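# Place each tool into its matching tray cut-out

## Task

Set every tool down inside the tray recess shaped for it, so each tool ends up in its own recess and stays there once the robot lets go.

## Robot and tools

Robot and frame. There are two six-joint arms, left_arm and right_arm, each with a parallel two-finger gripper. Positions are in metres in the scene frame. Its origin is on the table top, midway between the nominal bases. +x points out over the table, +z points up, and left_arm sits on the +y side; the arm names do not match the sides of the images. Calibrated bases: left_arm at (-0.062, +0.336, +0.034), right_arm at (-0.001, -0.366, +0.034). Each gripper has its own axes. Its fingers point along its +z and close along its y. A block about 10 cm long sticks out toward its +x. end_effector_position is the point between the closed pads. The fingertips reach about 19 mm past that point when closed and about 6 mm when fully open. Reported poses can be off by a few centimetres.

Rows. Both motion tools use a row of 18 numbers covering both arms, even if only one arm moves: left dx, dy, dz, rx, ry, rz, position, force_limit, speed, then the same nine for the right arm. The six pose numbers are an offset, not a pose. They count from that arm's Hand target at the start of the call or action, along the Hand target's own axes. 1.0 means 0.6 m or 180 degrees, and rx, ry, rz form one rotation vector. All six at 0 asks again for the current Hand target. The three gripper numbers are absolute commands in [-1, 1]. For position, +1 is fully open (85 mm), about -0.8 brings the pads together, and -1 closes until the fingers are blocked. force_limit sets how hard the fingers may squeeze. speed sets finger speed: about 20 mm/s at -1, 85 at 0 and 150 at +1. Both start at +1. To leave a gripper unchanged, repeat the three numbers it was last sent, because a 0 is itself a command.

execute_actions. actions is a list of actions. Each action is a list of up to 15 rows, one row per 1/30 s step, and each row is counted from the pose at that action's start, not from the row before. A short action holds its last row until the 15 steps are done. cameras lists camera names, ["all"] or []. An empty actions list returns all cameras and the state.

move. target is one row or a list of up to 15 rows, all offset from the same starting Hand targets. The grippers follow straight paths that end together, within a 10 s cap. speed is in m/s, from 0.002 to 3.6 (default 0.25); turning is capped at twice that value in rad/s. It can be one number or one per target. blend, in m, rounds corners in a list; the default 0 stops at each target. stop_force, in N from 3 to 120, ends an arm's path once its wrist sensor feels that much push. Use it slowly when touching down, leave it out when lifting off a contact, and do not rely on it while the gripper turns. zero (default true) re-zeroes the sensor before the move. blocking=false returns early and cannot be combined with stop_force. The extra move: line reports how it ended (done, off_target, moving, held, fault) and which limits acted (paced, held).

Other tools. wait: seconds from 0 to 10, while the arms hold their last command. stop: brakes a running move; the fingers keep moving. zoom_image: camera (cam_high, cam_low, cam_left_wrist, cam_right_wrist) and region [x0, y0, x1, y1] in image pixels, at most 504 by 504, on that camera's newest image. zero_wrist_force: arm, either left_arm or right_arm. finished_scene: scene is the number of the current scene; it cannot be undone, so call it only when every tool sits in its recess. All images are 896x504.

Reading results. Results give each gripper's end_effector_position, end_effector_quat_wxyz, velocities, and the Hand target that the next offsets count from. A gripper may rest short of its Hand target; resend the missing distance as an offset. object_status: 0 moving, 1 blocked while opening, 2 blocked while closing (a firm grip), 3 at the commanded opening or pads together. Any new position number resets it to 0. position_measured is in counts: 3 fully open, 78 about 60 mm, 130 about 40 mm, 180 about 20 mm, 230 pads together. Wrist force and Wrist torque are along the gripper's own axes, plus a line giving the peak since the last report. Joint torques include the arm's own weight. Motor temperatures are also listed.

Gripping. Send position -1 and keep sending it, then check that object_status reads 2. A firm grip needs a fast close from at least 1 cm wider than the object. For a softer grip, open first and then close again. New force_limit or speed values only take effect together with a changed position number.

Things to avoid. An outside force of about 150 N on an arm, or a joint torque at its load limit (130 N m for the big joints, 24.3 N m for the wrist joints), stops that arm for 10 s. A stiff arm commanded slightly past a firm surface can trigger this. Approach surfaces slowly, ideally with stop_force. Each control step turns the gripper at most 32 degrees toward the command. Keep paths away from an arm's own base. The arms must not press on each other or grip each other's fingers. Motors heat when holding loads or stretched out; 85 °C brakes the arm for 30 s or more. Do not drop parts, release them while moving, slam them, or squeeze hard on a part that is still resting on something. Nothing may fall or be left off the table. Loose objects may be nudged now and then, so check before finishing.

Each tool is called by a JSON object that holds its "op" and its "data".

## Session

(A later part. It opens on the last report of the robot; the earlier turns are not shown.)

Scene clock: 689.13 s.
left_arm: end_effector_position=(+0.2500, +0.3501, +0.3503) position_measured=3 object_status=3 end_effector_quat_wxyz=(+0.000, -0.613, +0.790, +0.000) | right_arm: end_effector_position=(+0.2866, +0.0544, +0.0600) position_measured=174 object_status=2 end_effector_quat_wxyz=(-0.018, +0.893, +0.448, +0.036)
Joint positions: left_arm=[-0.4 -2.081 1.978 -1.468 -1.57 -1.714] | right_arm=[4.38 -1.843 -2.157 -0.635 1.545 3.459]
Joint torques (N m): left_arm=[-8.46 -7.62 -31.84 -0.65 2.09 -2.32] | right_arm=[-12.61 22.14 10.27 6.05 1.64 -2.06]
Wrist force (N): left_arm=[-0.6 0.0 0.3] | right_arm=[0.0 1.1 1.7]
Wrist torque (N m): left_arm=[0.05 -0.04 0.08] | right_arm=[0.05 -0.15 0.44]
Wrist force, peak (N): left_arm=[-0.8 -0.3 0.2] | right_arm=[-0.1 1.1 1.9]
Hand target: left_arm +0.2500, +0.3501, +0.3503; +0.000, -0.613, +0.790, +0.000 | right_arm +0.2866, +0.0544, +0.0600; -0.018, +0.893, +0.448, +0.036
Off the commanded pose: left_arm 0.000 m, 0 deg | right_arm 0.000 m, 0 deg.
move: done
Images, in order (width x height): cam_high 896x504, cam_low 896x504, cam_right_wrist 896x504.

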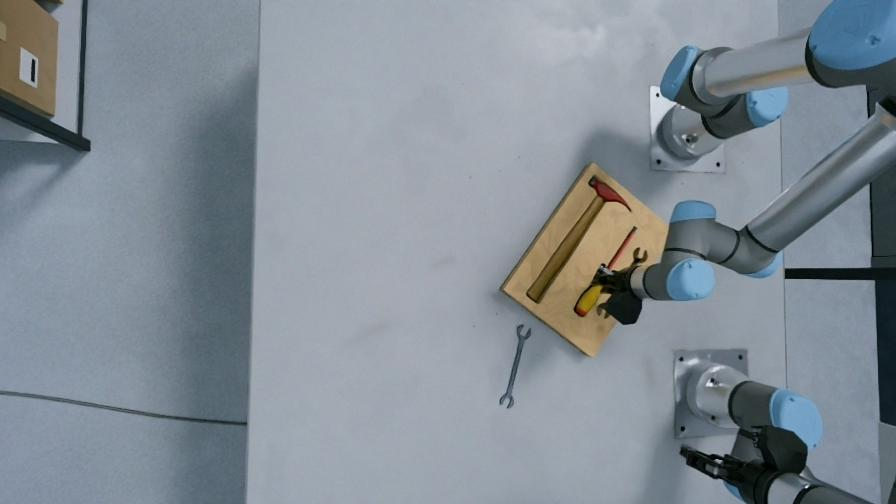

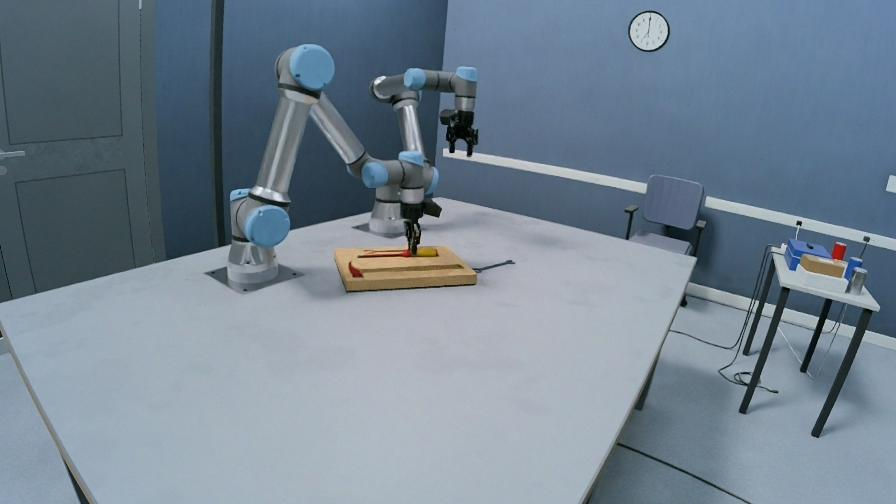

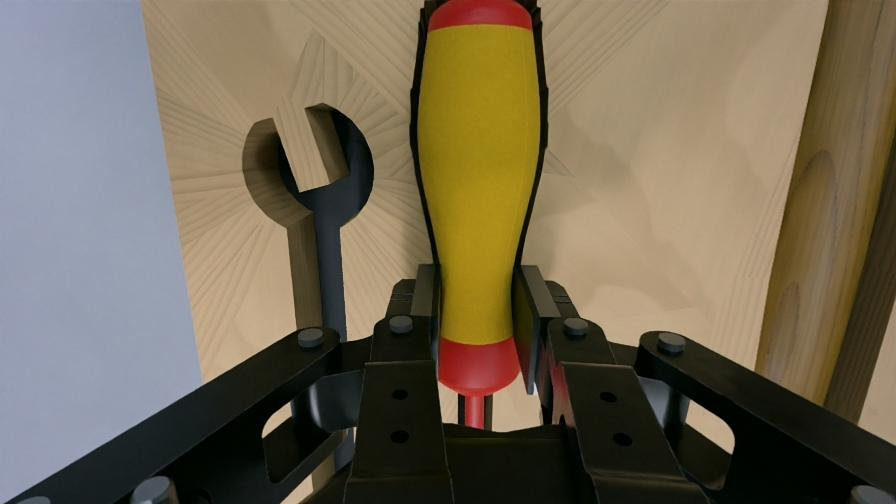

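{"op": "move", "data": {"target": [0,0,0,0,0,0,1,1,1,-0.0006,0,0.008,0,0,0,-1,-0.5,-1], "speed": 0.01, "stop_force": 4}}

{"op": "move", "data": {"target": [0,0,0,0,0,0,1,1,1,0,0,0,0,0,0,-0.15,-0.5,-1]}}

{"op": "move", "data": {"target": [0,0,0,0,0,0,1,1,1,0.0,0,-0.2,0,-0.0255,0,0.2,-0.5,-1], "speed": 0.12, "cameras": ["cam_right_wrist","cam_low","cam_high"]}}

{"op": "zoom_image", "data": {"camera": "cam_low", "region": [320, 200, 500, 310]}}

{"op": "zoom_image", "data": {"camera": "cam_high", "region": [490, 150, 680, 360]}}

Scene clock: 698.00 s.
left_arm: end_effector_position=(+0.2500, +0.3501, +0.3503) position_measured=3 object_status=3 end_effector_quat_wxyz=(+0.000, -0.613, +0.790, +0.000) | right_arm: end_effector_position=(+0.2866, +0.0544, +0.0564) position_measured=174 object_status=2 end_effector_quat_wxyz=(-0.018, +0.893, +0.448, +0.036)
Joint positions: left_arm=[-0.4 -2.081 1.978 -1.468 -1.57 -1.714] | right_arm=[4.38 -1.851 -2.16 -0.625 1.545 3.459]
Joint torques (N m): left_arm=[-9.4 -8.01 -32.7 -0.55 2 -2.27] | right_arm=[-7.92 35.09 22.99 0.3 0.7 -1.56]
Wrist force (N): left_arm=[-0.6 -0.1 0.3] | right_arm=[1.5 0.8 -1.7]
Wrist torque (N m): left_arm=[0.03 -0.04 0.08] | right_arm=[0.09 -0.18 0.46]
Wrist force, peak (N): left_arm=[-0.8 -0.1 0.5] | right_arm=[-5.3 2.3 -18.6]
Hand target: left_arm +0.2500, +0.3501, +0.3503; +0.000, -0.613, +0.790, +0.000 | right_arm +0.2866, +0.0545, +0.0564; -0.018, +0.893, +0.448, +0.036 (not the last commanded pose)
Off the commanded pose: left_arm 0.000 m, 0 deg | right_arm 0.001 m, 0 deg.
move: contact (right_arm)

Scene clock: 698.80 s.
left_arm: end_effector_position=(+0.2500, +0.3501, +0.3503) position_measured=3 object_status=3 end_effector_quat_wxyz=(+0.000, -0.613, +0.790, +0.000) | right_arm: end_effector_position=(+0.2866, +0.0544, +0.0564) position_measured=148 object_status=0 end_effector_quat_wxyz=(-0.018, +0.893, +0.448, +0.036)
Joint positions: left_arm=[-0.4 -2.081 1.978 -1.468 -1.57 -1.714] | right_arm=[4.38 -1.851 -2.16 -0.625 1.545 3.459]
Joint torques (N m): left_arm=[-9.18 -7.1 -32.11 -0.28 2.38 -2.1] | right_arm=[-5.44 35.39 23.2 1.57 -0.04 -1.31]
Wrist force (N): left_arm=[-0.6 -0.2 0.1] | right_arm=[0.4 0.9 0.5]
Wrist torque (N m): left_arm=[0.00 -0.04 0.08] | right_arm=[0.02 -0.20 0.43]
Wrist force, peak (N): left_arm=[-0.8 0.0 0.2] | right_arm=[1.6 0.8 -1.6]
Hand target: left_arm +0.2500, +0.3501, +0.3503; +0.000, -0.613, +0.790, +0.000 | right_arm +0.2866, +0.0545, +0.0564; -0.018, +0.893, +0.448, +0.036
Off the commanded pose: left_arm 0.000 m, 0 deg | right_arm 0.000 m, 0 deg.
move: done

Scene clock: 700.50 s.
left_arm: end_effector_position=(+0.2500, +0.3501, +0.3503) position_measured=3 object_status=3 end_effector_quat_wxyz=(+0.000, -0.613, +0.790, +0.000) | right_arm: end_effector_position=(+0.2808, +0.0467, +0.1759) position_measured=104 object_status=3 end_effector_quat_wxyz=(+0.000, +0.894, +0.448, +0.001)
Joint positions: left_arm=[-0.4 -2.081 1.978 -1.468 -1.57 -1.714] | right_arm=[4.373 -1.657 -1.98 -1.074 1.57 3.453]
Joint torques (N m): left_arm=[-8.54 -7.83 -32.87 -0.47 2.13 -2.31] | right_arm=[-12.64 33.57 30.21 0.25 1.76 -2.25]
Wrist force (N): left_arm=[-0.3 -0.1 0.4] | right_arm=[0.3 0.8 0.5]
Wrist torque (N m): left_arm=[0.03 -0.08 0.08] | right_arm=[0.01 -0.20 0.48]
Wrist force, peak (N): left_arm=[-0.8 -0.3 0.2] | right_arm=[0.1 1.0 1.4]
Hand target: left_arm +0.2500, +0.3501, +0.3503; +0.000, -0.613, +0.790, +0.000 | right_arm +0.2808, +0.0467, +0.1760; +0.000, +0.894, +0.448, +0.000
Off the commanded pose: left_arm 0.000 m, 0 deg | right_arm 0.000 m, 0 deg.
move: done
Images, in order (width x height): cam_high 896x504, cam_low 896x504, cam_right_wrist 896x504.

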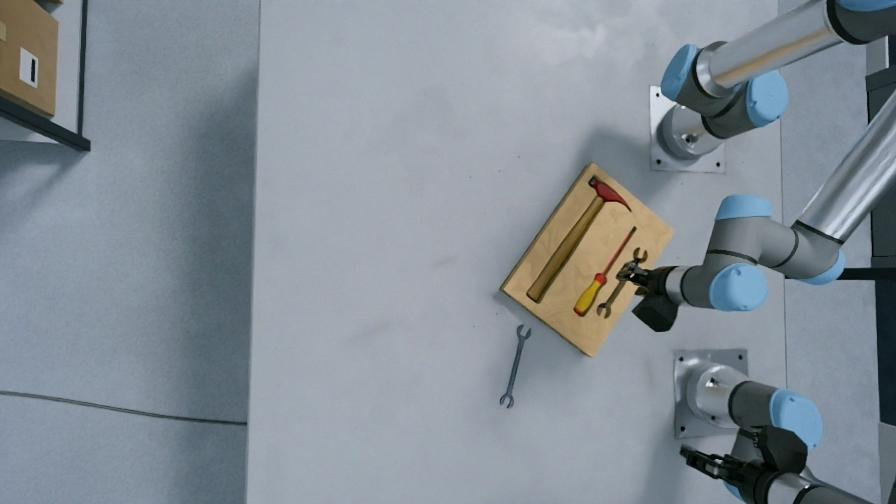

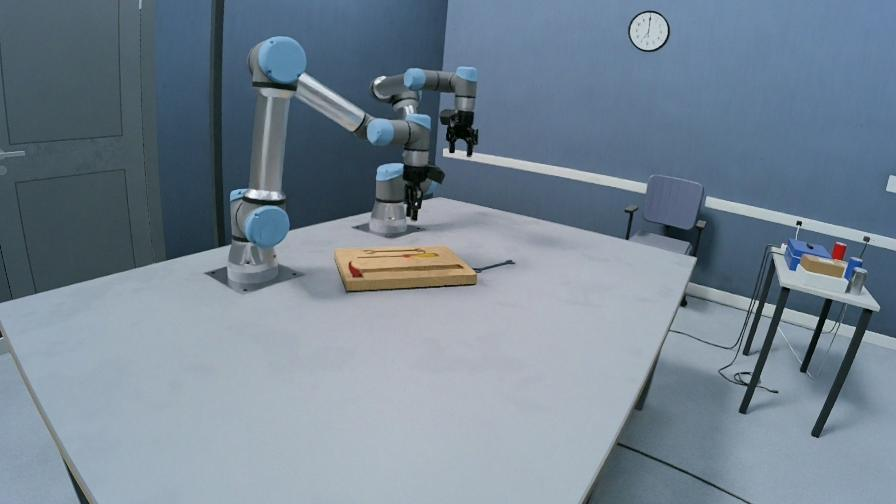

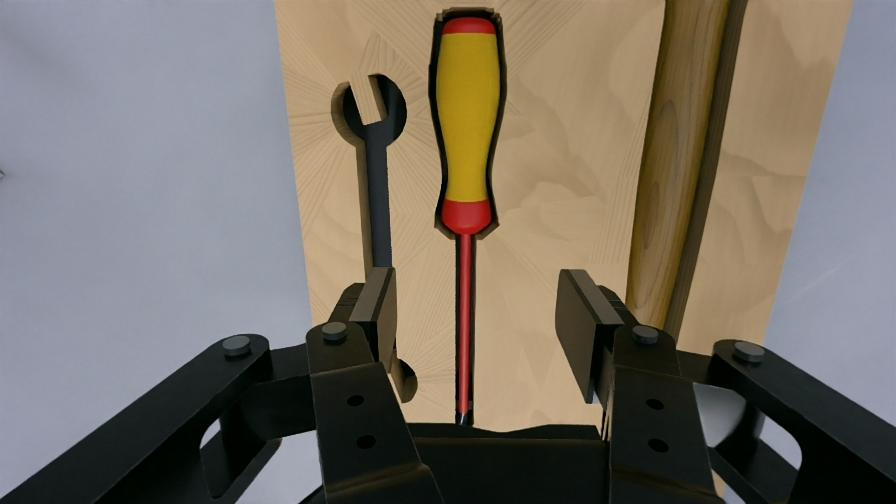

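Scaled by 2.800 from the camera's 896x504 image, which has a finer 1280x720 frame.

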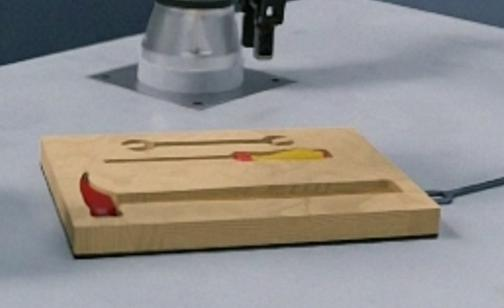

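Scaled by 2.400 from the camera's 896x504 image, which has a finer 1280x720 frame.

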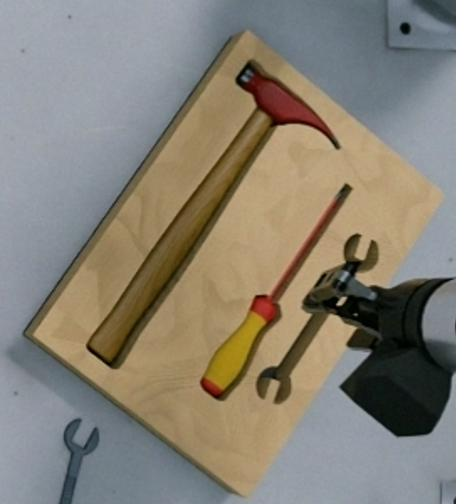

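{"op": "move", "data": {"target": [0.1248,-0.424,0.3838,0,0,0,-0.3,-0.5,-1,0,0,0,0,0,0,0.2,-0.5,-1], "cameras": ["cam_high","cam_left_wrist"]}}

Scene clock: 733.50 s.
left_arm: end_effector_position=(+0.4777, +0.2142, +0.1200) position_measured=167 object_status=0 end_effector_quat_wxyz=(+0.000, -0.613, +0.790, +0.000) | right_arm: end_effector_position=(+0.2808, +0.0467, +0.1760) position_measured=104 object_status=3 end_effector_quat_wxyz=(+0.000, +0.894, +0.448, +0.000)
Joint positions: left_arm=[-0.47 -1.29 1.909 -2.189 -1.57 -1.784] | right_arm=[4.373 -1.657 -1.98 -1.075 1.57 3.453]
Joint torques (N m): left_arm=[10.22 -27.37 -29.43 -6.18 -3.09 3.02] | right_arm=[-13.01 29.75 29.27 0.36 1.74 -1.99]
Wrist force (N): left_arm=[-0.5 -0.1 0.0] | right_arm=[0.1 1.2 0.5]
Wrist torque (N m): left_arm=[0.01 -0.05 0.03] | right_arm=[0.06 -0.16 0.48]
Wrist force, peak (N): left_arm=[-1.4 1.1 -0.9] | right_arm=[0.3 1.3 0.8]
Hand target: left_arm +0.4777, +0.2142, +0.1200; +0.000, -0.613, +0.790, +0.000 | right_arm +0.2808, +0.0467, +0.1760; +0.000, +0.894, +0.448, +0.000
Off the commanded pose: left_arm 0.000 m, 0 deg | right_arm 0.000 m, 0 deg.
move: done
Images, in order (width x height): cam_high 896x504, cam_left_wrist 896x504.

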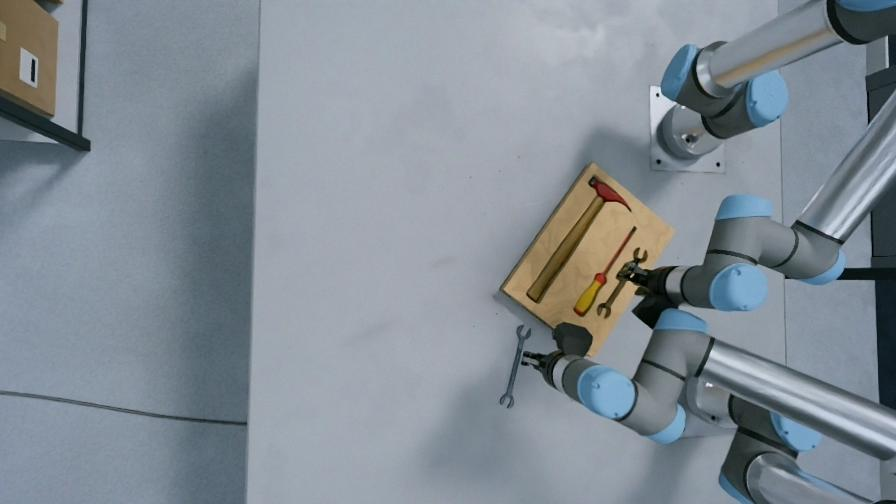

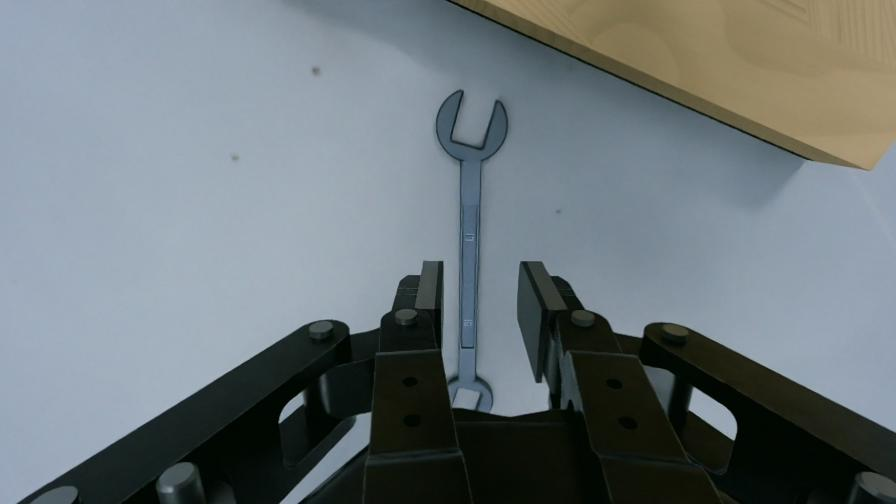

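{"op": "move", "data": {"target": [0,0.0025,0.15,0,0,0,-0.3,-0.5,-1,0,0,0,0,0,0,0.2,-0.5,-1]}}

{"op": "move", "data": {"target": [0,0,0.035,0,0,0,-0.3,-0.5,-1,0,0,0,0,0,0,0.2,-0.5,-1], "speed": 0.02, "stop_force": 4}}

Scene clock: 739.97 s.
left_arm: end_effector_position=(+0.4777, +0.2142, +0.1200) position_measured=167 object_status=3 end_effector_quat_wxyz=(+0.000, -0.613, +0.790, +0.000) | right_arm: end_effector_position=(+0.2808, +0.0467, +0.1760) position_measured=104 object_status=3 end_effector_quat_wxyz=(+0.000, +0.894, +0.448, +0.000)
Joint positions: left_arm=[-0.47 -1.29 1.909 -2.19 -1.57 -1.784] | right_arm=[4.373 -1.657 -1.98 -1.075 1.57 3.453]
Joint torques (N m): left_arm=[9.1 -40.95 -20.67 -0.3 -2.99 2.84] | right_arm=[-12.26 26.07 28.89 0.21 1.8 -1.95]
Wrist force (N): left_arm=[-0.4 -0.4 -0.2] | right_arm=[0.3 0.9 0.4]
Wrist torque (N m): left_arm=[-0.04 -0.06 0.04] | right_arm=[0.03 -0.19 0.48]
Wrist force, peak (N): left_arm=[-0.8 -0.4 0.1] | right_arm=[0.2 1.2 0.9]
Hand target: left_arm +0.4777, +0.2142, +0.1200; +0.000, -0.613, +0.790, +0.000 (not the last commanded pose) | right_arm +0.2808, +0.0467, +0.1760; +0.000, +0.894, +0.448, +0.000
Off the commanded pose: left_arm 0.090 m, 0 deg | right_arm 0.000 m, 0 deg.
move: held (left_arm; a check stopped the path); limits=held
pose unreachable (left arm): on one or more control steps of this call, first in action 0 (counted from 0), this arm could not follow its commanded pose, so it was not sent that pose on those steps. It may still have moved: this result reports where it is.
cause: moving toward the commanded pose would bring a part of the arm too close to another arm (a part of this arm just beyond joint 3 (elbow) and the right arm's gripper, 7 mm apart when this arm was first held).

Scene clock: 741.07 s.
left_arm: end_effector_position=(+0.4777, +0.2142, +0.1196) position_measured=167 object_status=3 end_effector_quat_wxyz=(+0.000, -0.613, +0.790, +0.000) | right_arm: end_effector_position=(+0.2808, +0.0467, +0.1760) position_measured=104 object_status=3 end_effector_quat_wxyz=(+0.000, +0.894, +0.448, +0.000)
Joint positions: left_arm=[-0.47 -1.29 1.909 -2.19 -1.57 -1.784] | right_arm=[4.373 -1.657 -1.98 -1.075 1.57 3.453]
Joint torques (N m): left_arm=[9.54 -40.25 -27.63 -0.39 -2.99 2.8] | right_arm=[-12.85 24.99 29.74 0.29 1.77 -2.12]
Wrist force (N): left_arm=[-0.5 -0.2 -0.1] | right_arm=[0.1 1.1 0.8]
Wrist torque (N m): left_arm=[-0.01 -0.04 0.04] | right_arm=[0.06 -0.16 0.48]
Wrist force, peak (N): left_arm=[-0.4 -0.5 0.8] | right_arm=[0.2 1.2 0.7]
Hand target: left_arm +0.4777, +0.2142, +0.1196; +0.000, -0.613, +0.790, +0.000 (not the last commanded pose) | right_arm +0.2808, +0.0467, +0.1760; +0.000, +0.894, +0.448, +0.000
Off the commanded pose: left_arm 0.021 m, 0 deg | right_arm 0.000 m, 0 deg.
move: held (left_arm; a check stopped the path); limits=held
pose unreachable (left arm): on one or more control steps of this call, first in action 0 (counted from 0), this arm could not follow its commanded pose, so it was not sent that pose on those steps. It may still have moved: this result reports where it is.
cause: moving toward the commanded pose would bring a part of the arm too close to another arm (a part of this arm just beyond joint 3 (elbow) and the right arm's gripper, 7 mm apart when this arm was first held).

{"op": "move", "data": {"target": [0,0,0,0,0,0,-0.3,-0.5,-1,-0.3506,0.3663,-0.25,0,0,0,0.2,-0.5,-1]}}

{"op": "move", "data": {"target": [0,0.0025,0.15,0,0,0,-0.3,-0.5,-1,0,0,0,0,0,0,0.2,-0.5,-1]}}

{"op": "move", "data": {"target": [0,0,0.035,0,0,0,-0.3,-0.5,-1,0,0,0,0,0,0,0.2,-0.5,-1], "speed": 0.02, "stop_force": 4, "cameras": ["cam_left_wrist"]}}

Scene clock: 747.77 s.
left_arm: end_effector_position=(+0.4777, +0.2142, +0.1196) position_measured=167 object_status=3 end_effector_quat_wxyz=(+0.000, -0.613, +0.790, +0.000) | right_arm: end_effector_position=(+0.2808, +0.0466, +0.1761) position_measured=104 object_status=3 end_effector_quat_wxyz=(+0.000, +0.894, +0.448, +0.000)
Joint positions: left_arm=[-0.47 -1.29 1.909 -2.19 -1.57 -1.784] | right_arm=[4.372 -1.657 -1.98 -1.075 1.57 3.453]
Joint torques (N m): left_arm=[8.51 -40.92 -28.71 -0.05 -2.09 3.07] | right_arm=[12.71 21.01 28.88 5.82 1.42 2.42]
Wrist force (N): left_arm=[-0.6 -0.4 0.0] | right_arm=[0.2 1.2 0.5]
Wrist torque (N m): left_arm=[-0.03 -0.03 0.03] | right_arm=[0.07 -0.17 0.33]
Wrist force, peak (N): left_arm=[-0.7 -0.4 0.1] | right_arm=[-0.4 1.7 0.1]
Hand target: left_arm +0.4777, +0.2142, +0.1196; +0.000, -0.613, +0.790, +0.000 | right_arm +0.2808, +0.0467, +0.1761; +0.000, +0.894, +0.448, +0.001 (not the last commanded pose)
Off the commanded pose: left_arm 0.000 m, 0 deg | right_arm 0.339 m, 0 deg.
move: held (right_arm; a check stopped the path); limits=held
pose unreachable (right arm): on one or more control steps of this call, first in action 0 (counted from 0), this arm could not follow its commanded pose, so it was not sent that pose on those steps. It may still have moved: this result reports where it is.
cause: moving toward the commanded pose would bring a part of the arm too close to another arm (this arm's gripper and a part of the left arm just beyond its joint 3 (elbow), at the place that arm is still heading or pushing toward).

Scene clock: 748.27 s.
left_arm: end_effector_position=(+0.4777, +0.2142, +0.1196) position_measured=167 object_status=3 end_effector_quat_wxyz=(+0.000, -0.613, +0.790, +0.000) | right_arm: end_effector_position=(+0.2808, +0.0467, +0.1761) position_measured=104 object_status=3 end_effector_quat_wxyz=(+0.000, +0.894, +0.448, +0.000)
Joint positions: left_arm=[-0.47 -1.29 1.909 -2.19 -1.57 -1.784] | right_arm=[4.373 -1.657 -1.98 -1.075 1.57 3.453]
Joint torques (N m): left_arm=[7.83 -41.11 -19.96 -4.96 -2.17 2.99] | right_arm=[12.48 18.21 29.4 5.73 1.15 2.4]
Wrist force (N): left_arm=[-0.4 -0.3 -0.1] | right_arm=[0.2 1.0 0.4]
Wrist torque (N m): left_arm=[-0.01 -0.06 0.04] | right_arm=[0.04 -0.17 0.32]
Wrist force, peak (N): left_arm=[-0.7 -0.4 0.1] | right_arm=[0.2 1.2 0.6]
Hand target: left_arm +0.4777, +0.2142, +0.1196; +0.000, -0.613, +0.790, +0.000 (not the last commanded pose) | right_arm +0.2808, +0.0467, +0.1761; +0.000, +0.894, +0.448, +0.001
Off the commanded pose: left_arm 0.090 m, 0 deg | right_arm 0.000 m, 0 deg.
move: held (left_arm; a check stopped the path); limits=held
pose unreachable (left arm): on one or more control steps of this call, first in action 0 (counted from 0), this arm could not follow its commanded pose, so it was not sent that pose on those steps. It may still have moved: this result reports where it is.
cause: moving toward the commanded pose would bring a part of the arm too close to another arm (a part of this arm just beyond joint 3 (elbow) and the right arm's gripper, 6 mm apart when this arm was first held).

Scene clock: 749.33 s.
left_arm: end_effector_position=(+0.4777, +0.2142, +0.1195) position_measured=167 object_status=3 end_effector_quat_wxyz=(+0.000, -0.613, +0.790, +0.000) | right_arm: end_effector_position=(+0.2808, +0.0467, +0.1761) position_measured=104 object_status=3 end_effector_quat_wxyz=(+0.000, +0.894, +0.448, +0.000)
Joint positions: left_arm=[-0.47 -1.289 1.909 -2.191 -1.57 -1.784] | right_arm=[4.373 -1.657 -1.98 -1.075 1.57 3.453]
Joint torques (N m): left_arm=[8.18 -41.94 -28.65 -0.15 -2.36 2.79] | right_arm=[12.9 18.15 29.21 5.79 0.53 2.37]
Wrist force (N): left_arm=[-0.3 -0.5 -0.1] | right_arm=[0.1 1.1 0.8]
Wrist torque (N m): left_arm=[-0.06 -0.07 0.03] | right_arm=[0.06 -0.16 0.33]
Wrist force, peak (N): left_arm=[-0.7 -0.5 0.0] | right_arm=[0.2 1.4 0.6]
Hand target: left_arm +0.4777, +0.2142, +0.1195; +0.000, -0.613, +0.790, +0.000 (not the last commanded pose) | right_arm +0.2808, +0.0467, +0.1761; +0.000, +0.894, +0.448, +0.001
Off the commanded pose: left_arm 0.021 m, 0 deg | right_arm 0.000 m, 0 deg.
move: held (left_arm; a check stopped the path); limits=held
pose unreachable (left arm): on one or more control steps of this call, first in action 0 (counted from 0), this arm could not follow its commanded pose, so it was not sent that pose on those steps. It may still have moved: this result reports where it is.
cause: moving toward the commanded pose would bring a part of the arm too close to another arm (a part of this arm just beyond joint 3 (elbow) and the right arm's gripper, 7 mm apart when this arm was first held).
Images, in order (width x height): cam_left_wrist 896x504.

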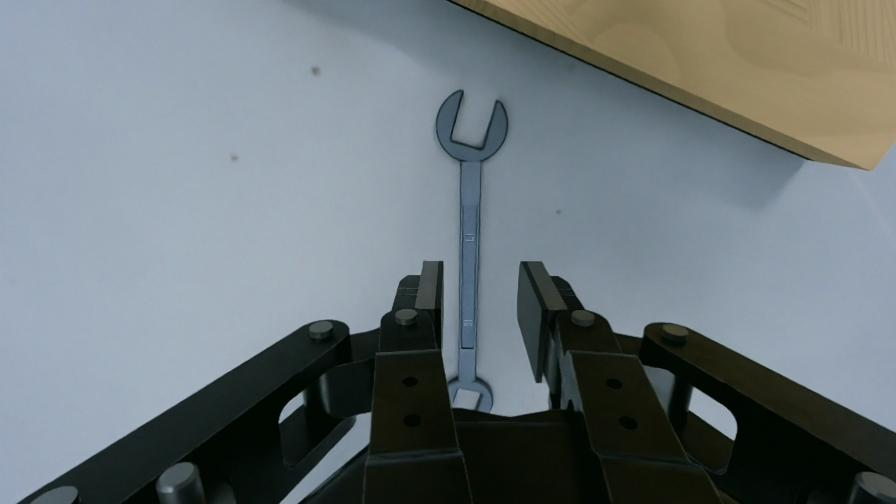

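{"op": "move", "data": {"target": [0,0,-0.2,0,0,0,-0.3,-0.5,-1,0,0,0,0,0,0,0.2,-0.5,-1]}}

{"op": "move", "data": {"target": [0,0,0,0,0,0,-0.3,-0.5,-1,-0.3506,0.3663,-0.2,0,0,0,0.2,-0.5,-1]}}

{"op": "move", "data": {"target": [0,0.0025,0.35,0,0,0,-0.3,-0.5,-1,0,0,0,0,0,0,0.2,-0.5,-1]}}

{"op": "move", "data": {"target": [0,0,0.035,0,0,0,-0.3,-0.5,-1,0,0,0,0,0,0,0.2,-0.5,-1], "speed": 0.02, "stop_force": 4, "cameras": ["cam_left_wrist"]}}

Scene clock: 755.13 s.
left_arm: end_effector_position=(+0.4777, +0.2142, +0.2395) position_measured=167 object_status=3 end_effector_quat_wxyz=(+0.000, -0.613, +0.790, +0.000) | right_arm: end_effector_position=(+0.2808, +0.0467, +0.1761) position_measured=104 object_status=3 end_effector_quat_wxyz=(+0.000, +0.894, +0.448, +0.001)
Joint positions: left_arm=[-0.47 -1.42 1.731 -1.881 -1.57 -1.784] | right_arm=[4.373 -1.657 -1.98 -1.075 1.57 3.453]
Joint torques (N m): left_arm=[-11.62 -38.49 -32.89 -0.31 -3.03 -2.93] | right_arm=[12.74 18.21 29.33 5.76 -1.71 2.49]
Wrist force (N): left_arm=[-0.4 0.1 -0.1] | right_arm=[0.2 1.0 0.6]
Wrist torque (N m): left_arm=[0.06 -0.08 0.02] | right_arm=[0.03 -0.17 0.33]
Wrist force, peak (N): left_arm=[-0.4 -0.2 1.9] | right_arm=[0.1 1.3 0.8]
Hand target: left_arm +0.4777, +0.2141, +0.2395; +0.000, -0.613, +0.790, +0.000 | right_arm +0.2808, +0.0467, +0.1761; +0.000, +0.894, +0.448, +0.001
Off the commanded pose: left_arm 0.000 m, 0 deg | right_arm 0.000 m, 0 deg.
move: done

Scene clock: 757.27 s.
left_arm: end_effector_position=(+0.4777, +0.2141, +0.2395) position_measured=167 object_status=3 end_effector_quat_wxyz=(+0.000, -0.613, +0.790, +0.000) | right_arm: end_effector_position=(+0.3310, -0.2533, +0.2960) position_measured=104 object_status=3 end_effector_quat_wxyz=(+0.000, +0.894, +0.448, +0.001)
Joint positions: left_arm=[-0.47 -1.42 1.73 -1.881 -1.57 -1.784] | right_arm=[3.847 -1.169 -2.06 -1.482 1.57 2.927]
Joint torques (N m): left_arm=[-13.26 -37.24 -31.26 -0.07 -3.1 -2.88] | right_arm=[-13.33 9.44 31.15 0.16 1.95 -2.33]
Wrist force (N): left_arm=[-0.6 -0.1 -0.2] | right_arm=[0.0 1.0 0.5]
Wrist torque (N m): left_arm=[0.02 -0.04 0.02] | right_arm=[0.05 -0.12 0.49]
Wrist force, peak (N): left_arm=[-0.7 -0.2 -0.1] | right_arm=[-1.1 2.0 -0.2]
Hand target: left_arm +0.4777, +0.2141, +0.2395; +0.000, -0.613, +0.790, +0.000 | right_arm +0.3310, -0.2534, +0.2960; +0.000, +0.894, +0.448, +0.001
Off the commanded pose: left_arm 0.000 m, 0 deg | right_arm 0.000 m, 0 deg.
move: done

Scene clock: 758.90 s.
left_arm: end_effector_position=(+0.4762, +0.2147, +0.0296) position_measured=167 object_status=3 end_effector_quat_wxyz=(+0.000, -0.613, +0.790, +0.000) | right_arm: end_effector_position=(+0.3310, -0.2534, +0.2960) position_measured=104 object_status=3 end_effector_quat_wxyz=(+0.000, +0.894, +0.448, +0.001)
Joint positions: left_arm=[-0.47 -1.139 1.992 -2.424 -1.57 -1.784] | right_arm=[3.847 -1.169 -2.06 -1.482 1.57 2.927]
Joint torques (N m): left_arm=[10.9 -31.26 -17.71 -6.29 2.4 3.12] | right_arm=[-12.57 1.42 31.85 0.31 1.81 -2.04]
Wrist force (N): left_arm=[-0.6 -0.1 0.1] | right_arm=[-0.1 1.0 0.7]
Wrist torque (N m): left_arm=[0.02 -0.01 0.03] | right_arm=[0.06 -0.12 0.49]
Wrist force, peak (N): left_arm=[-0.4 -0.1 -1.8] | right_arm=[0.1 1.4 0.7]
Hand target: left_arm +0.4763, +0.2146, +0.0295; +0.000, -0.613, +0.790, +0.000 | right_arm +0.3310, -0.2534, +0.2960; +0.000, +0.894, +0.448, +0.001
Off the commanded pose: left_arm 0.000 m, 0 deg | right_arm 0.000 m, 0 deg.
move: done

Scene clock: 760.83 s.
left_arm: end_effector_position=(+0.4763, +0.2147, +0.0196) position_measured=167 object_status=3 end_effector_quat_wxyz=(+0.000, -0.613, +0.790, +0.000) | right_arm: end_effector_position=(+0.3310, -0.2534, +0.2960) position_measured=104 object_status=3 end_effector_quat_wxyz=(+0.000, +0.894, +0.448, +0.001)
Joint positions: left_arm=[-0.47 -1.119 1.998 -2.449 -1.57 -1.784] | right_arm=[3.847 -1.169 -2.06 -1.482 1.57 2.927]
Joint torques (N m): left_arm=[-3.25 -39.52 -21.05 -0.33 1.72 2.36] | right_arm=[-12.04 2.01 31.83 0.27 1.8 -1.99]
Wrist force (N): left_arm=[-0.4 -1.6 -7.6] | right_arm=[-0.1 1.2 0.7]
Wrist torque (N m): left_arm=[0.29 0.04 0.03] | right_arm=[0.09 -0.12 0.49]
Wrist force, peak (N): left_arm=[-3.5 25.6 -84.6] | right_arm=[0.0 1.3 0.7]
Hand target: left_arm +0.4763, +0.2146, +0.0196; +0.000, -0.613, +0.790, +0.000 (not the last commanded pose) | right_arm +0.3310, -0.2534, +0.2960; +0.000, +0.894, +0.448, +0.001
Off the commanded pose: left_arm 0.011 m, 0 deg | right_arm 0.000 m, 0 deg.
move: contact (left_arm)
Images, in order (width x height): cam_left_wrist 896x504.

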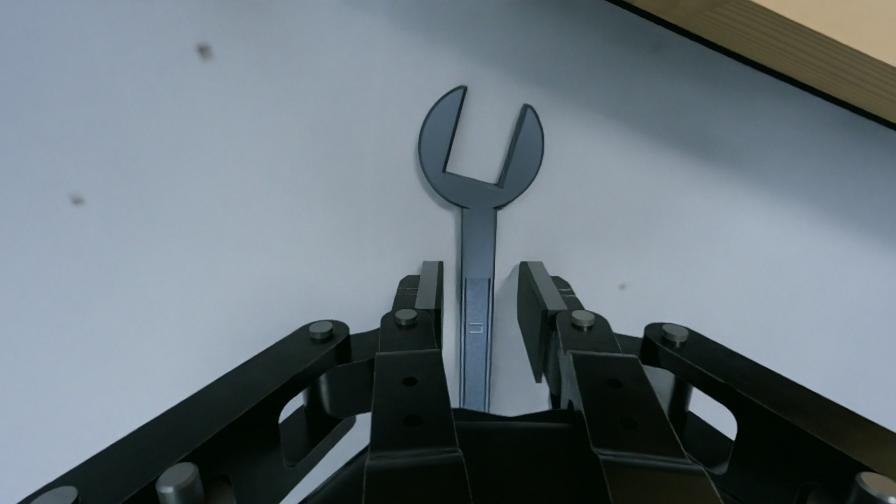

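{"op": "move", "data": {"target": [0,0,-0.005,0,0,0,-0.3,-0.5,-1,0,0,0,0,0,0,0.2,-0.5,-1], "speed": 0.05}}

{"op": "move", "data": {"target": [0,0,0,0,0,0,-1,-0.5,-1,0,0,0,0,0,0,0.2,-0.5,-1], "cameras": ["cam_left_wrist"]}}

Scene clock: 769.60 s.
left_arm: end_effector_position=(+0.4763, +0.2146, +0.0224) position_measured=167 object_status=3 end_effector_quat_wxyz=(+0.000, -0.613, +0.790, +0.000) | right_arm: end_effector_position=(+0.3310, -0.2534, +0.2960) position_measured=104 object_status=3 end_effector_quat_wxyz=(+0.000, +0.894, +0.448, +0.001)
Joint positions: left_arm=[-0.47 -1.125 1.996 -2.442 -1.57 -1.784] | right_arm=[3.847 -1.169 -2.06 -1.482 1.57 2.927]
Joint torques (N m): left_arm=[-10.35 -43.4 -24.9 -0.24 -0.69 0.34] | right_arm=[-12.22 2.14 31.91 0.28 1.88 -1.9]
Wrist force (N): left_arm=[-0.8 0.7 0.0] | right_arm=[0.2 1.2 0.8]
Wrist torque (N m): left_arm=[0.14 0.01 0.02] | right_arm=[0.09 -0.16 0.49]
Wrist force, peak (N): left_arm=[-0.3 -1.5 -7.5] | right_arm=[0.1 1.4 0.6]
Hand target: left_arm +0.4763, +0.2146, +0.0226; +0.000, -0.613, +0.790, +0.000 | right_arm +0.3310, -0.2534, +0.2960; +0.000, +0.894, +0.448, +0.001
Off the commanded pose: left_arm 0.000 m, 0 deg | right_arm 0.000 m, 0 deg.
move: done

Scene clock: 770.63 s.
left_arm: end_effector_position=(+0.4763, +0.2146, +0.0226) position_measured=205 object_status=0 end_effector_quat_wxyz=(+0.000, -0.613, +0.790, +0.000) | right_arm: end_effector_position=(+0.3310, -0.2534, +0.2960) position_measured=104 object_status=3 end_effector_quat_wxyz=(+0.000, +0.894, +0.448, +0.001)
Joint positions: left_arm=[-0.47 -1.125 1.996 -2.442 -1.57 -1.784] | right_arm=[3.847 -1.169 -2.06 -1.482 1.57 2.927]
Joint torques (N m): left_arm=[-10.31 -40.86 -23.26 -0.43 -1.07 -0.58] | right_arm=[-11.83 2.07 31.91 0.3 1.84 -1.9]
Wrist force (N): left_arm=[-1.1 2.6 -5.1] | right_arm=[-0.1 1.0 0.5]
Wrist torque (N m): left_arm=[0.10 0.03 0.07] | right_arm=[0.05 -0.11 0.49]
Wrist force, peak (N): left_arm=[-1.1 2.6 -5.1] | right_arm=[0.1 1.3 0.8]
Hand target: left_arm +0.4763, +0.2146, +0.0226; +0.000, -0.613, +0.790, +0.000 | right_arm +0.3310, -0.2534, +0.2960; +0.000, +0.894, +0.448, +0.001
Off the commanded pose: left_arm 0.000 m, 0 deg | right_arm 0.000 m, 0 deg.
move: done
Images, in order (width x height): cam_left_wrist 896x504.

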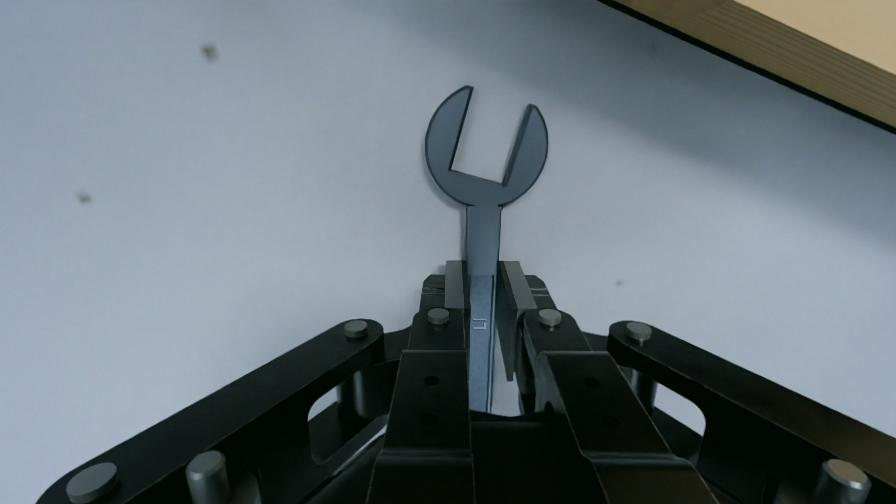

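{"op": "move", "data": {"target": [0,0,-0.0667,0,0,0,-1,-0.5,-1,0,0,0,0,0,0,0.2,-0.5,-1], "speed": 0.05, "cameras": ["cam_left_wrist"]}}

Scene clock: 775.23 s.
left_arm: end_effector_position=(+0.4763, +0.2146, +0.0625) position_measured=205 object_status=2 end_effector_quat_wxyz=(+0.000, -0.613, +0.790, +0.000) | right_arm: end_effector_position=(+0.3310, -0.2534, +0.2960) position_measured=104 object_status=3 end_effector_quat_wxyz=(+0.000, +0.894, +0.448, +0.001)
Joint positions: left_arm=[-0.47 -1.2 1.969 -2.34 -1.57 -1.784] | right_arm=[3.847 -1.169 -2.06 -1.482 1.57 2.927]
Joint torques (N m): left_arm=[-12.3 -43.46 -26.21 -0.48 -1.87 -2.18] | right_arm=[-11.32 1.53 32.12 0.28 1.75 -1.74]
Wrist force (N): left_arm=[-0.8 0.7 1.0] | right_arm=[0.2 1.1 0.8]
Wrist torque (N m): left_arm=[0.15 0.05 0.03] | right_arm=[0.07 -0.16 0.49]
Wrist force, peak (N): left_arm=[-1.1 2.6 -5.3] | right_arm=[0.1 1.5 0.8]
Hand target: left_arm +0.4763, +0.2146, +0.0626; +0.000, -0.613, +0.790, +0.000 | right_arm +0.3310, -0.2534, +0.2960; +0.000, +0.894, +0.448, +0.001
Off the commanded pose: left_arm 0.000 m, 0 deg | right_arm 0.000 m, 0 deg.
move: done
Images, in order (width x height): cam_left_wrist 896x504.

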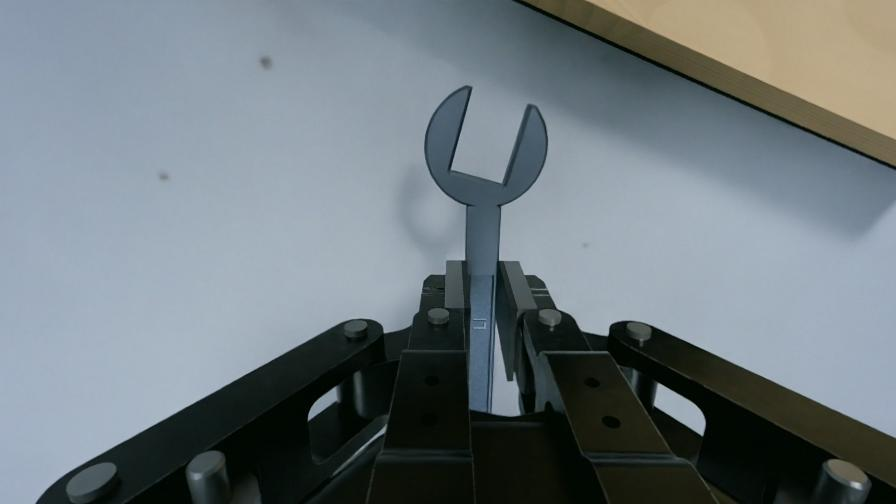

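{"op": "move", "data": {"target": [[0,0,-0.25,0,0,0,-1,-0.5,-1,0,0,0,0,0,0,0.2,-0.5,-1],[0.2282,-0.0133,-0.479,0,0,0.42,-1,-0.5,-1,0,0,0,0,0,0,0.2,-0.5,-1]], "speed": 0.2, "blend": [0.05,0], "cameras": ["cam_left_wrist"]}}

Scene clock: 786.50 s.
left_arm: end_effector_position=(+0.4497, +0.0799, +0.3499) position_measured=205 object_status=2 end_effector_quat_wxyz=(+0.000, +0.000, +1.000, +0.000) | right_arm: end_effector_position=(+0.3310, -0.2534, +0.2960) position_measured=104 object_status=3 end_effector_quat_wxyz=(+0.000, +0.894, +0.448, +0.001)
Joint positions: left_arm=[-0.704 -1.418 1.441 -1.594 -1.57 -0.699] | right_arm=[3.847 -1.169 -2.06 -1.482 1.57 2.927]
Joint torques (N m): left_arm=[-12.28 -27 -33.37 -0.43 -3.02 2.99] | right_arm=[-10.89 2.01 31.18 0.46 1.73 -1.35]
Wrist force (N): left_arm=[-1.0 0.5 0.8] | right_arm=[0.2 1.2 0.5]
Wrist torque (N m): left_arm=[0.13 0.05 -0.06] | right_arm=[0.08 -0.15 0.50]
Wrist force, peak (N): left_arm=[-1.2 0.7 2.1] | right_arm=[0.3 1.3 1.0]
Hand target: left_arm +0.4497, +0.0799, +0.3499; +0.000, +0.000, +1.000, +0.000 | right_arm +0.3310, -0.2534, +0.2960; +0.000, +0.894, +0.448, +0.001
Off the commanded pose: left_arm 0.000 m, 0 deg | right_arm 0.000 m, 0 deg.
move: done
Images, in order (width x height): cam_left_wrist 896x504.

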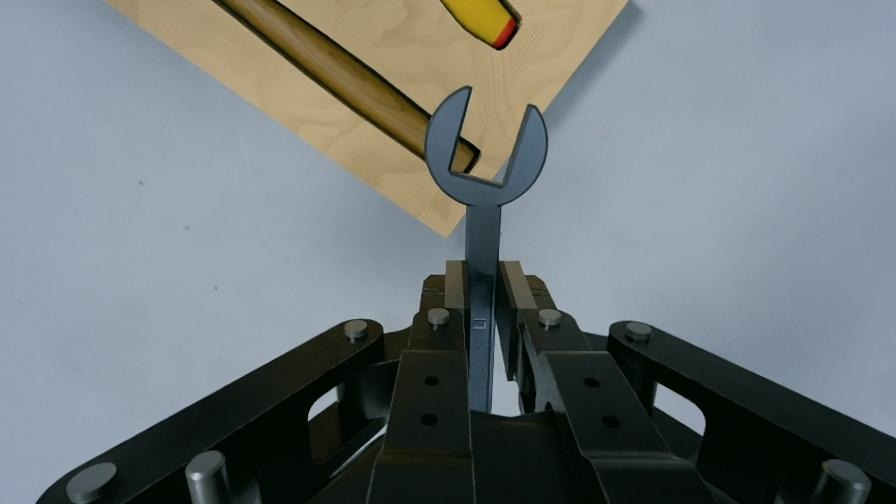

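{"op": "move", "data": {"target": [0,0,0,0.5,0,0,-1,-0.5,-1,0,0,0,0,0,0,0.2,-0.5,-1], "cameras": ["all"]}}

Scene clock: 794.20 s.
left_arm: end_effector_position=(+0.4491, +0.0811, +0.3499) position_measured=205 object_status=2 end_effector_quat_wxyz=(-0.003, +0.002, +0.902, -0.431) | right_arm: end_effector_position=(+0.3310, -0.2534, +0.2960) position_measured=104 object_status=3 end_effector_quat_wxyz=(+0.000, +0.894, +0.448, +0.001)
Joint positions: left_arm=[-0.372 -1.468 1.854 -2.368 -2.387 -0.544] | right_arm=[3.847 -1.169 -2.06 -1.482 1.57 2.927]
Joint torques (N m): left_arm=[-13.59 -35.27 -31.39 -0.49 1 2.97] | right_arm=[-10.08 1.93 31.39 0.45 1.76 -1.27]
Wrist force (N): left_arm=[-0.6 -0.4 1.3] | right_arm=[0.0 0.9 0.8]
Wrist torque (N m): left_arm=[0.02 0.09 0.10] | right_arm=[0.03 -0.12 0.49]
Wrist force, peak (N): left_arm=[-1.3 4.7 1.9] | right_arm=[0.0 1.4 0.8]
Hand target: left_arm +0.4491, +0.0811, +0.3499; -0.003, +0.002, +0.902, -0.431 (not the last commanded pose) | right_arm +0.3310, -0.2534, +0.2960; +0.000, +0.894, +0.448, +0.001
Off the commanded pose: left_arm 0.001 m, 39 deg | right_arm 0.000 m, 0 deg.
move: held (left_arm; a check stopped the path); limits=held
pose unreachable (left arm): on one or more control steps of this call, first in action 0 (counted from 0), this arm could not follow its commanded pose, so it was not sent that pose on those steps. It may still have moved: this result reports where it is.
cause: moving toward the commanded pose would bring two parts of the arm too close to each other (its gripper and another part of the arm, with joints 4 (wrist 1) to 6 (wrist 3) between them, 9 mm apart when it was first held).

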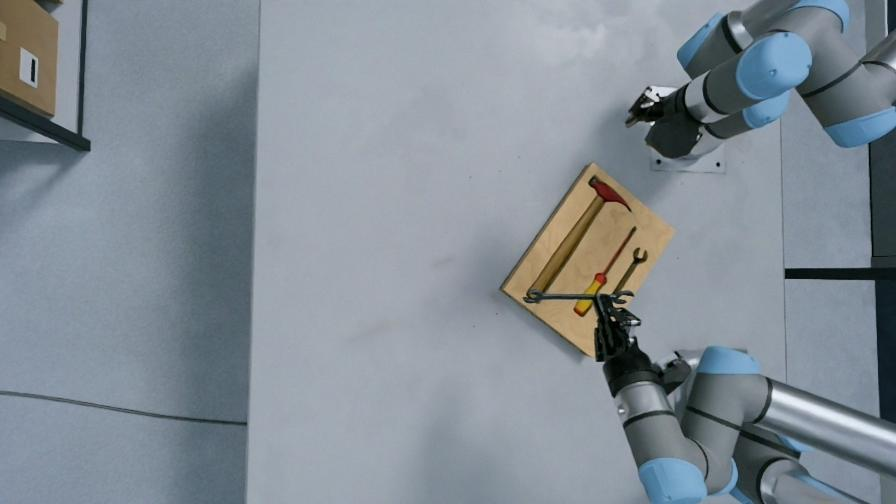

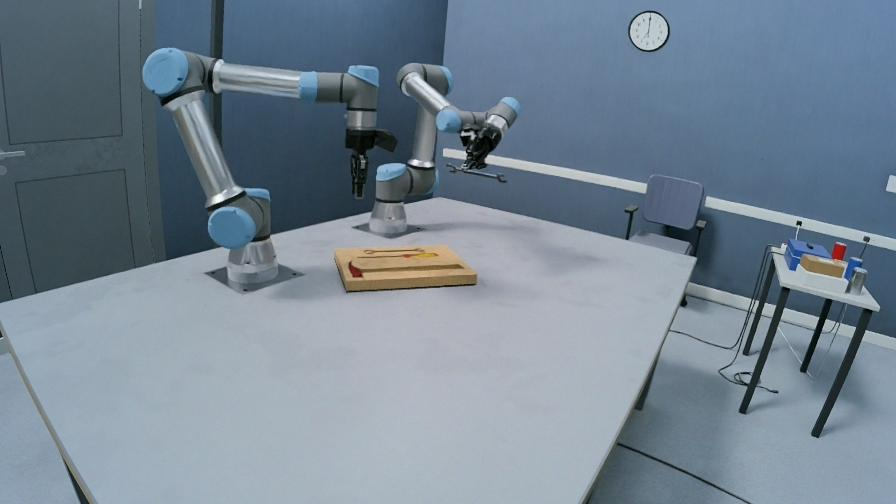

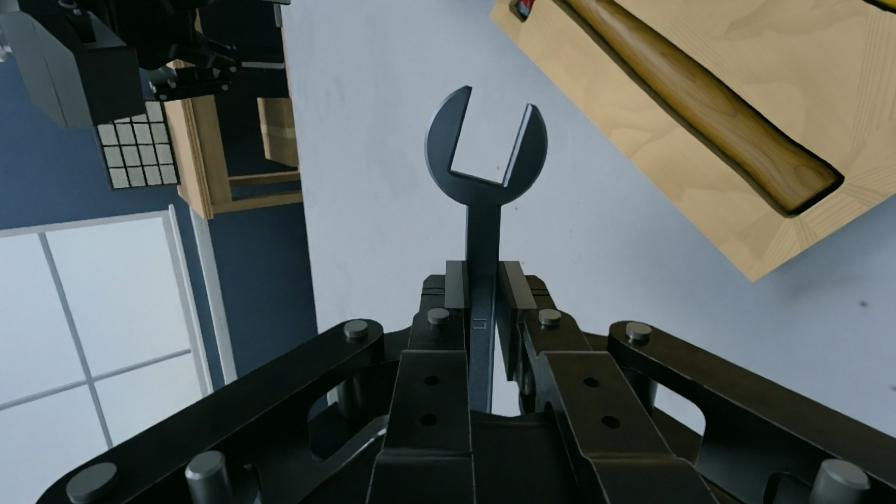

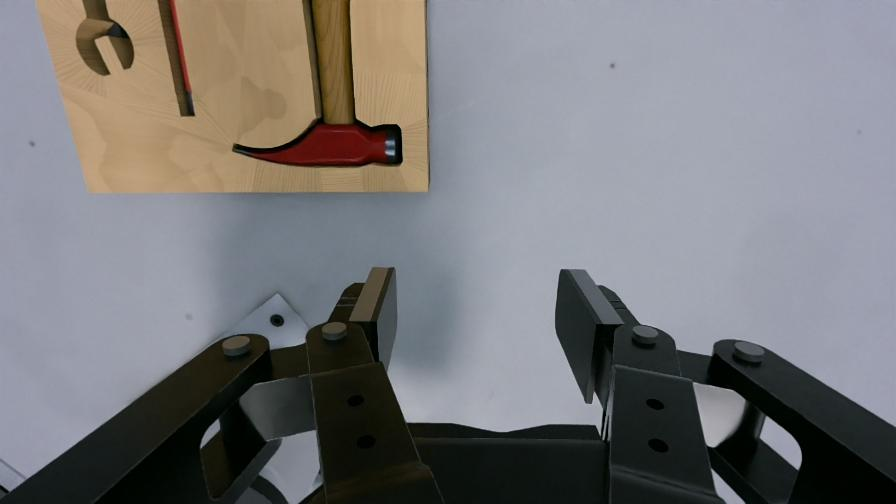

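{"op": "move", "data": {"target": [0,0,0,-0.2844,0,0,-1,-0.5,-1,0,0,0,0,0,0,0.2,-0.5,-1]}}

{"op": "move", "data": {"target": [[0,0,0,0,0,-0.5,-1,-0.5,-1,0,0,0,0,0,0,0.2,-0.5,-1],[0,0,0,0,0,-0.998,-1,-0.5,-1,0,0,0,0,0,0,0.2,-0.5,-1]], "speed": 0.35}}

Scene clock: 808.23 s.
left_arm: end_effector_position=(+0.4491, +0.0811, +0.3499) position_measured=205 object_status=2 end_effector_quat_wxyz=(-0.002, +0.003, +1.000, +0.001) | right_arm: end_effector_position=(+0.3310, -0.2534, +0.2960) position_measured=104 object_status=3 end_effector_quat_wxyz=(+0.000, +0.894, +0.448, +0.001)
Joint positions: left_arm=[-0.702 -1.419 1.441 -1.59 -1.572 -0.692] | right_arm=[3.847 -1.169 -2.06 -1.482 1.57 2.927]
Joint torques (N m): left_arm=[-11.92 -27.36 -33.5 -0.12 2.6 -2.93] | right_arm=[-9.75 1.84 31.09 0.46 1.79 -0.99]
Wrist force (N): left_arm=[-1.0 0.5 0.7] | right_arm=[0.0 1.2 0.5]
Wrist torque (N m): left_arm=[0.12 0.05 0.08] | right_arm=[0.08 -0.12 0.49]
Wrist force, peak (N): left_arm=[-0.6 0.2 1.7] | right_arm=[0.0 1.4 0.9]
Hand target: left_arm +0.4491, +0.0811, +0.3499; -0.002, +0.003, +1.000, +0.001 | right_arm +0.3310, -0.2534, +0.2960; +0.000, +0.894, +0.448, +0.001
Off the commanded pose: left_arm 0.000 m, 0 deg | right_arm 0.000 m, 0 deg.
move: done

Scene clock: 814.07 s.
left_arm: end_effector_position=(+0.4491, +0.0811, +0.3499) position_measured=205 object_status=2 end_effector_quat_wxyz=(-0.001, +1.000, -0.006, -0.002) | right_arm: end_effector_position=(+0.3310, -0.2534, +0.2960) position_measured=104 object_status=3 end_effector_quat_wxyz=(+0.000, +0.894, +0.448, +0.001)
Joint positions: left_arm=[-0.702 -1.418 1.441 -1.59 -1.572 -3.827] | right_arm=[3.847 -1.169 -2.06 -1.482 1.57 2.927]
Joint torques (N m): left_arm=[-12.47 -39.14 -16.48 -0.41 2.7 -3.05] | right_arm=[-9.64 2.39 31.64 0.35 1.82 -0.86]
Wrist force (N): left_arm=[-0.7 0.6 1.0] | right_arm=[0.1 1.1 0.5]
Wrist torque (N m): left_arm=[0.13 0.01 0.08] | right_arm=[0.07 -0.15 0.49]
Wrist force, peak (N): left_arm=[-0.9 0.7 1.2] | right_arm=[0.2 1.2 1.0]
Hand target: left_arm +0.4491, +0.0811, +0.3499; -0.001, +1.000, -0.006, -0.002 | right_arm +0.3310, -0.2534, +0.2960; +0.000, +0.894, +0.448, +0.001
Off the commanded pose: left_arm 0.000 m, 0 deg | right_arm 0.000 m, 0 deg.
move: done


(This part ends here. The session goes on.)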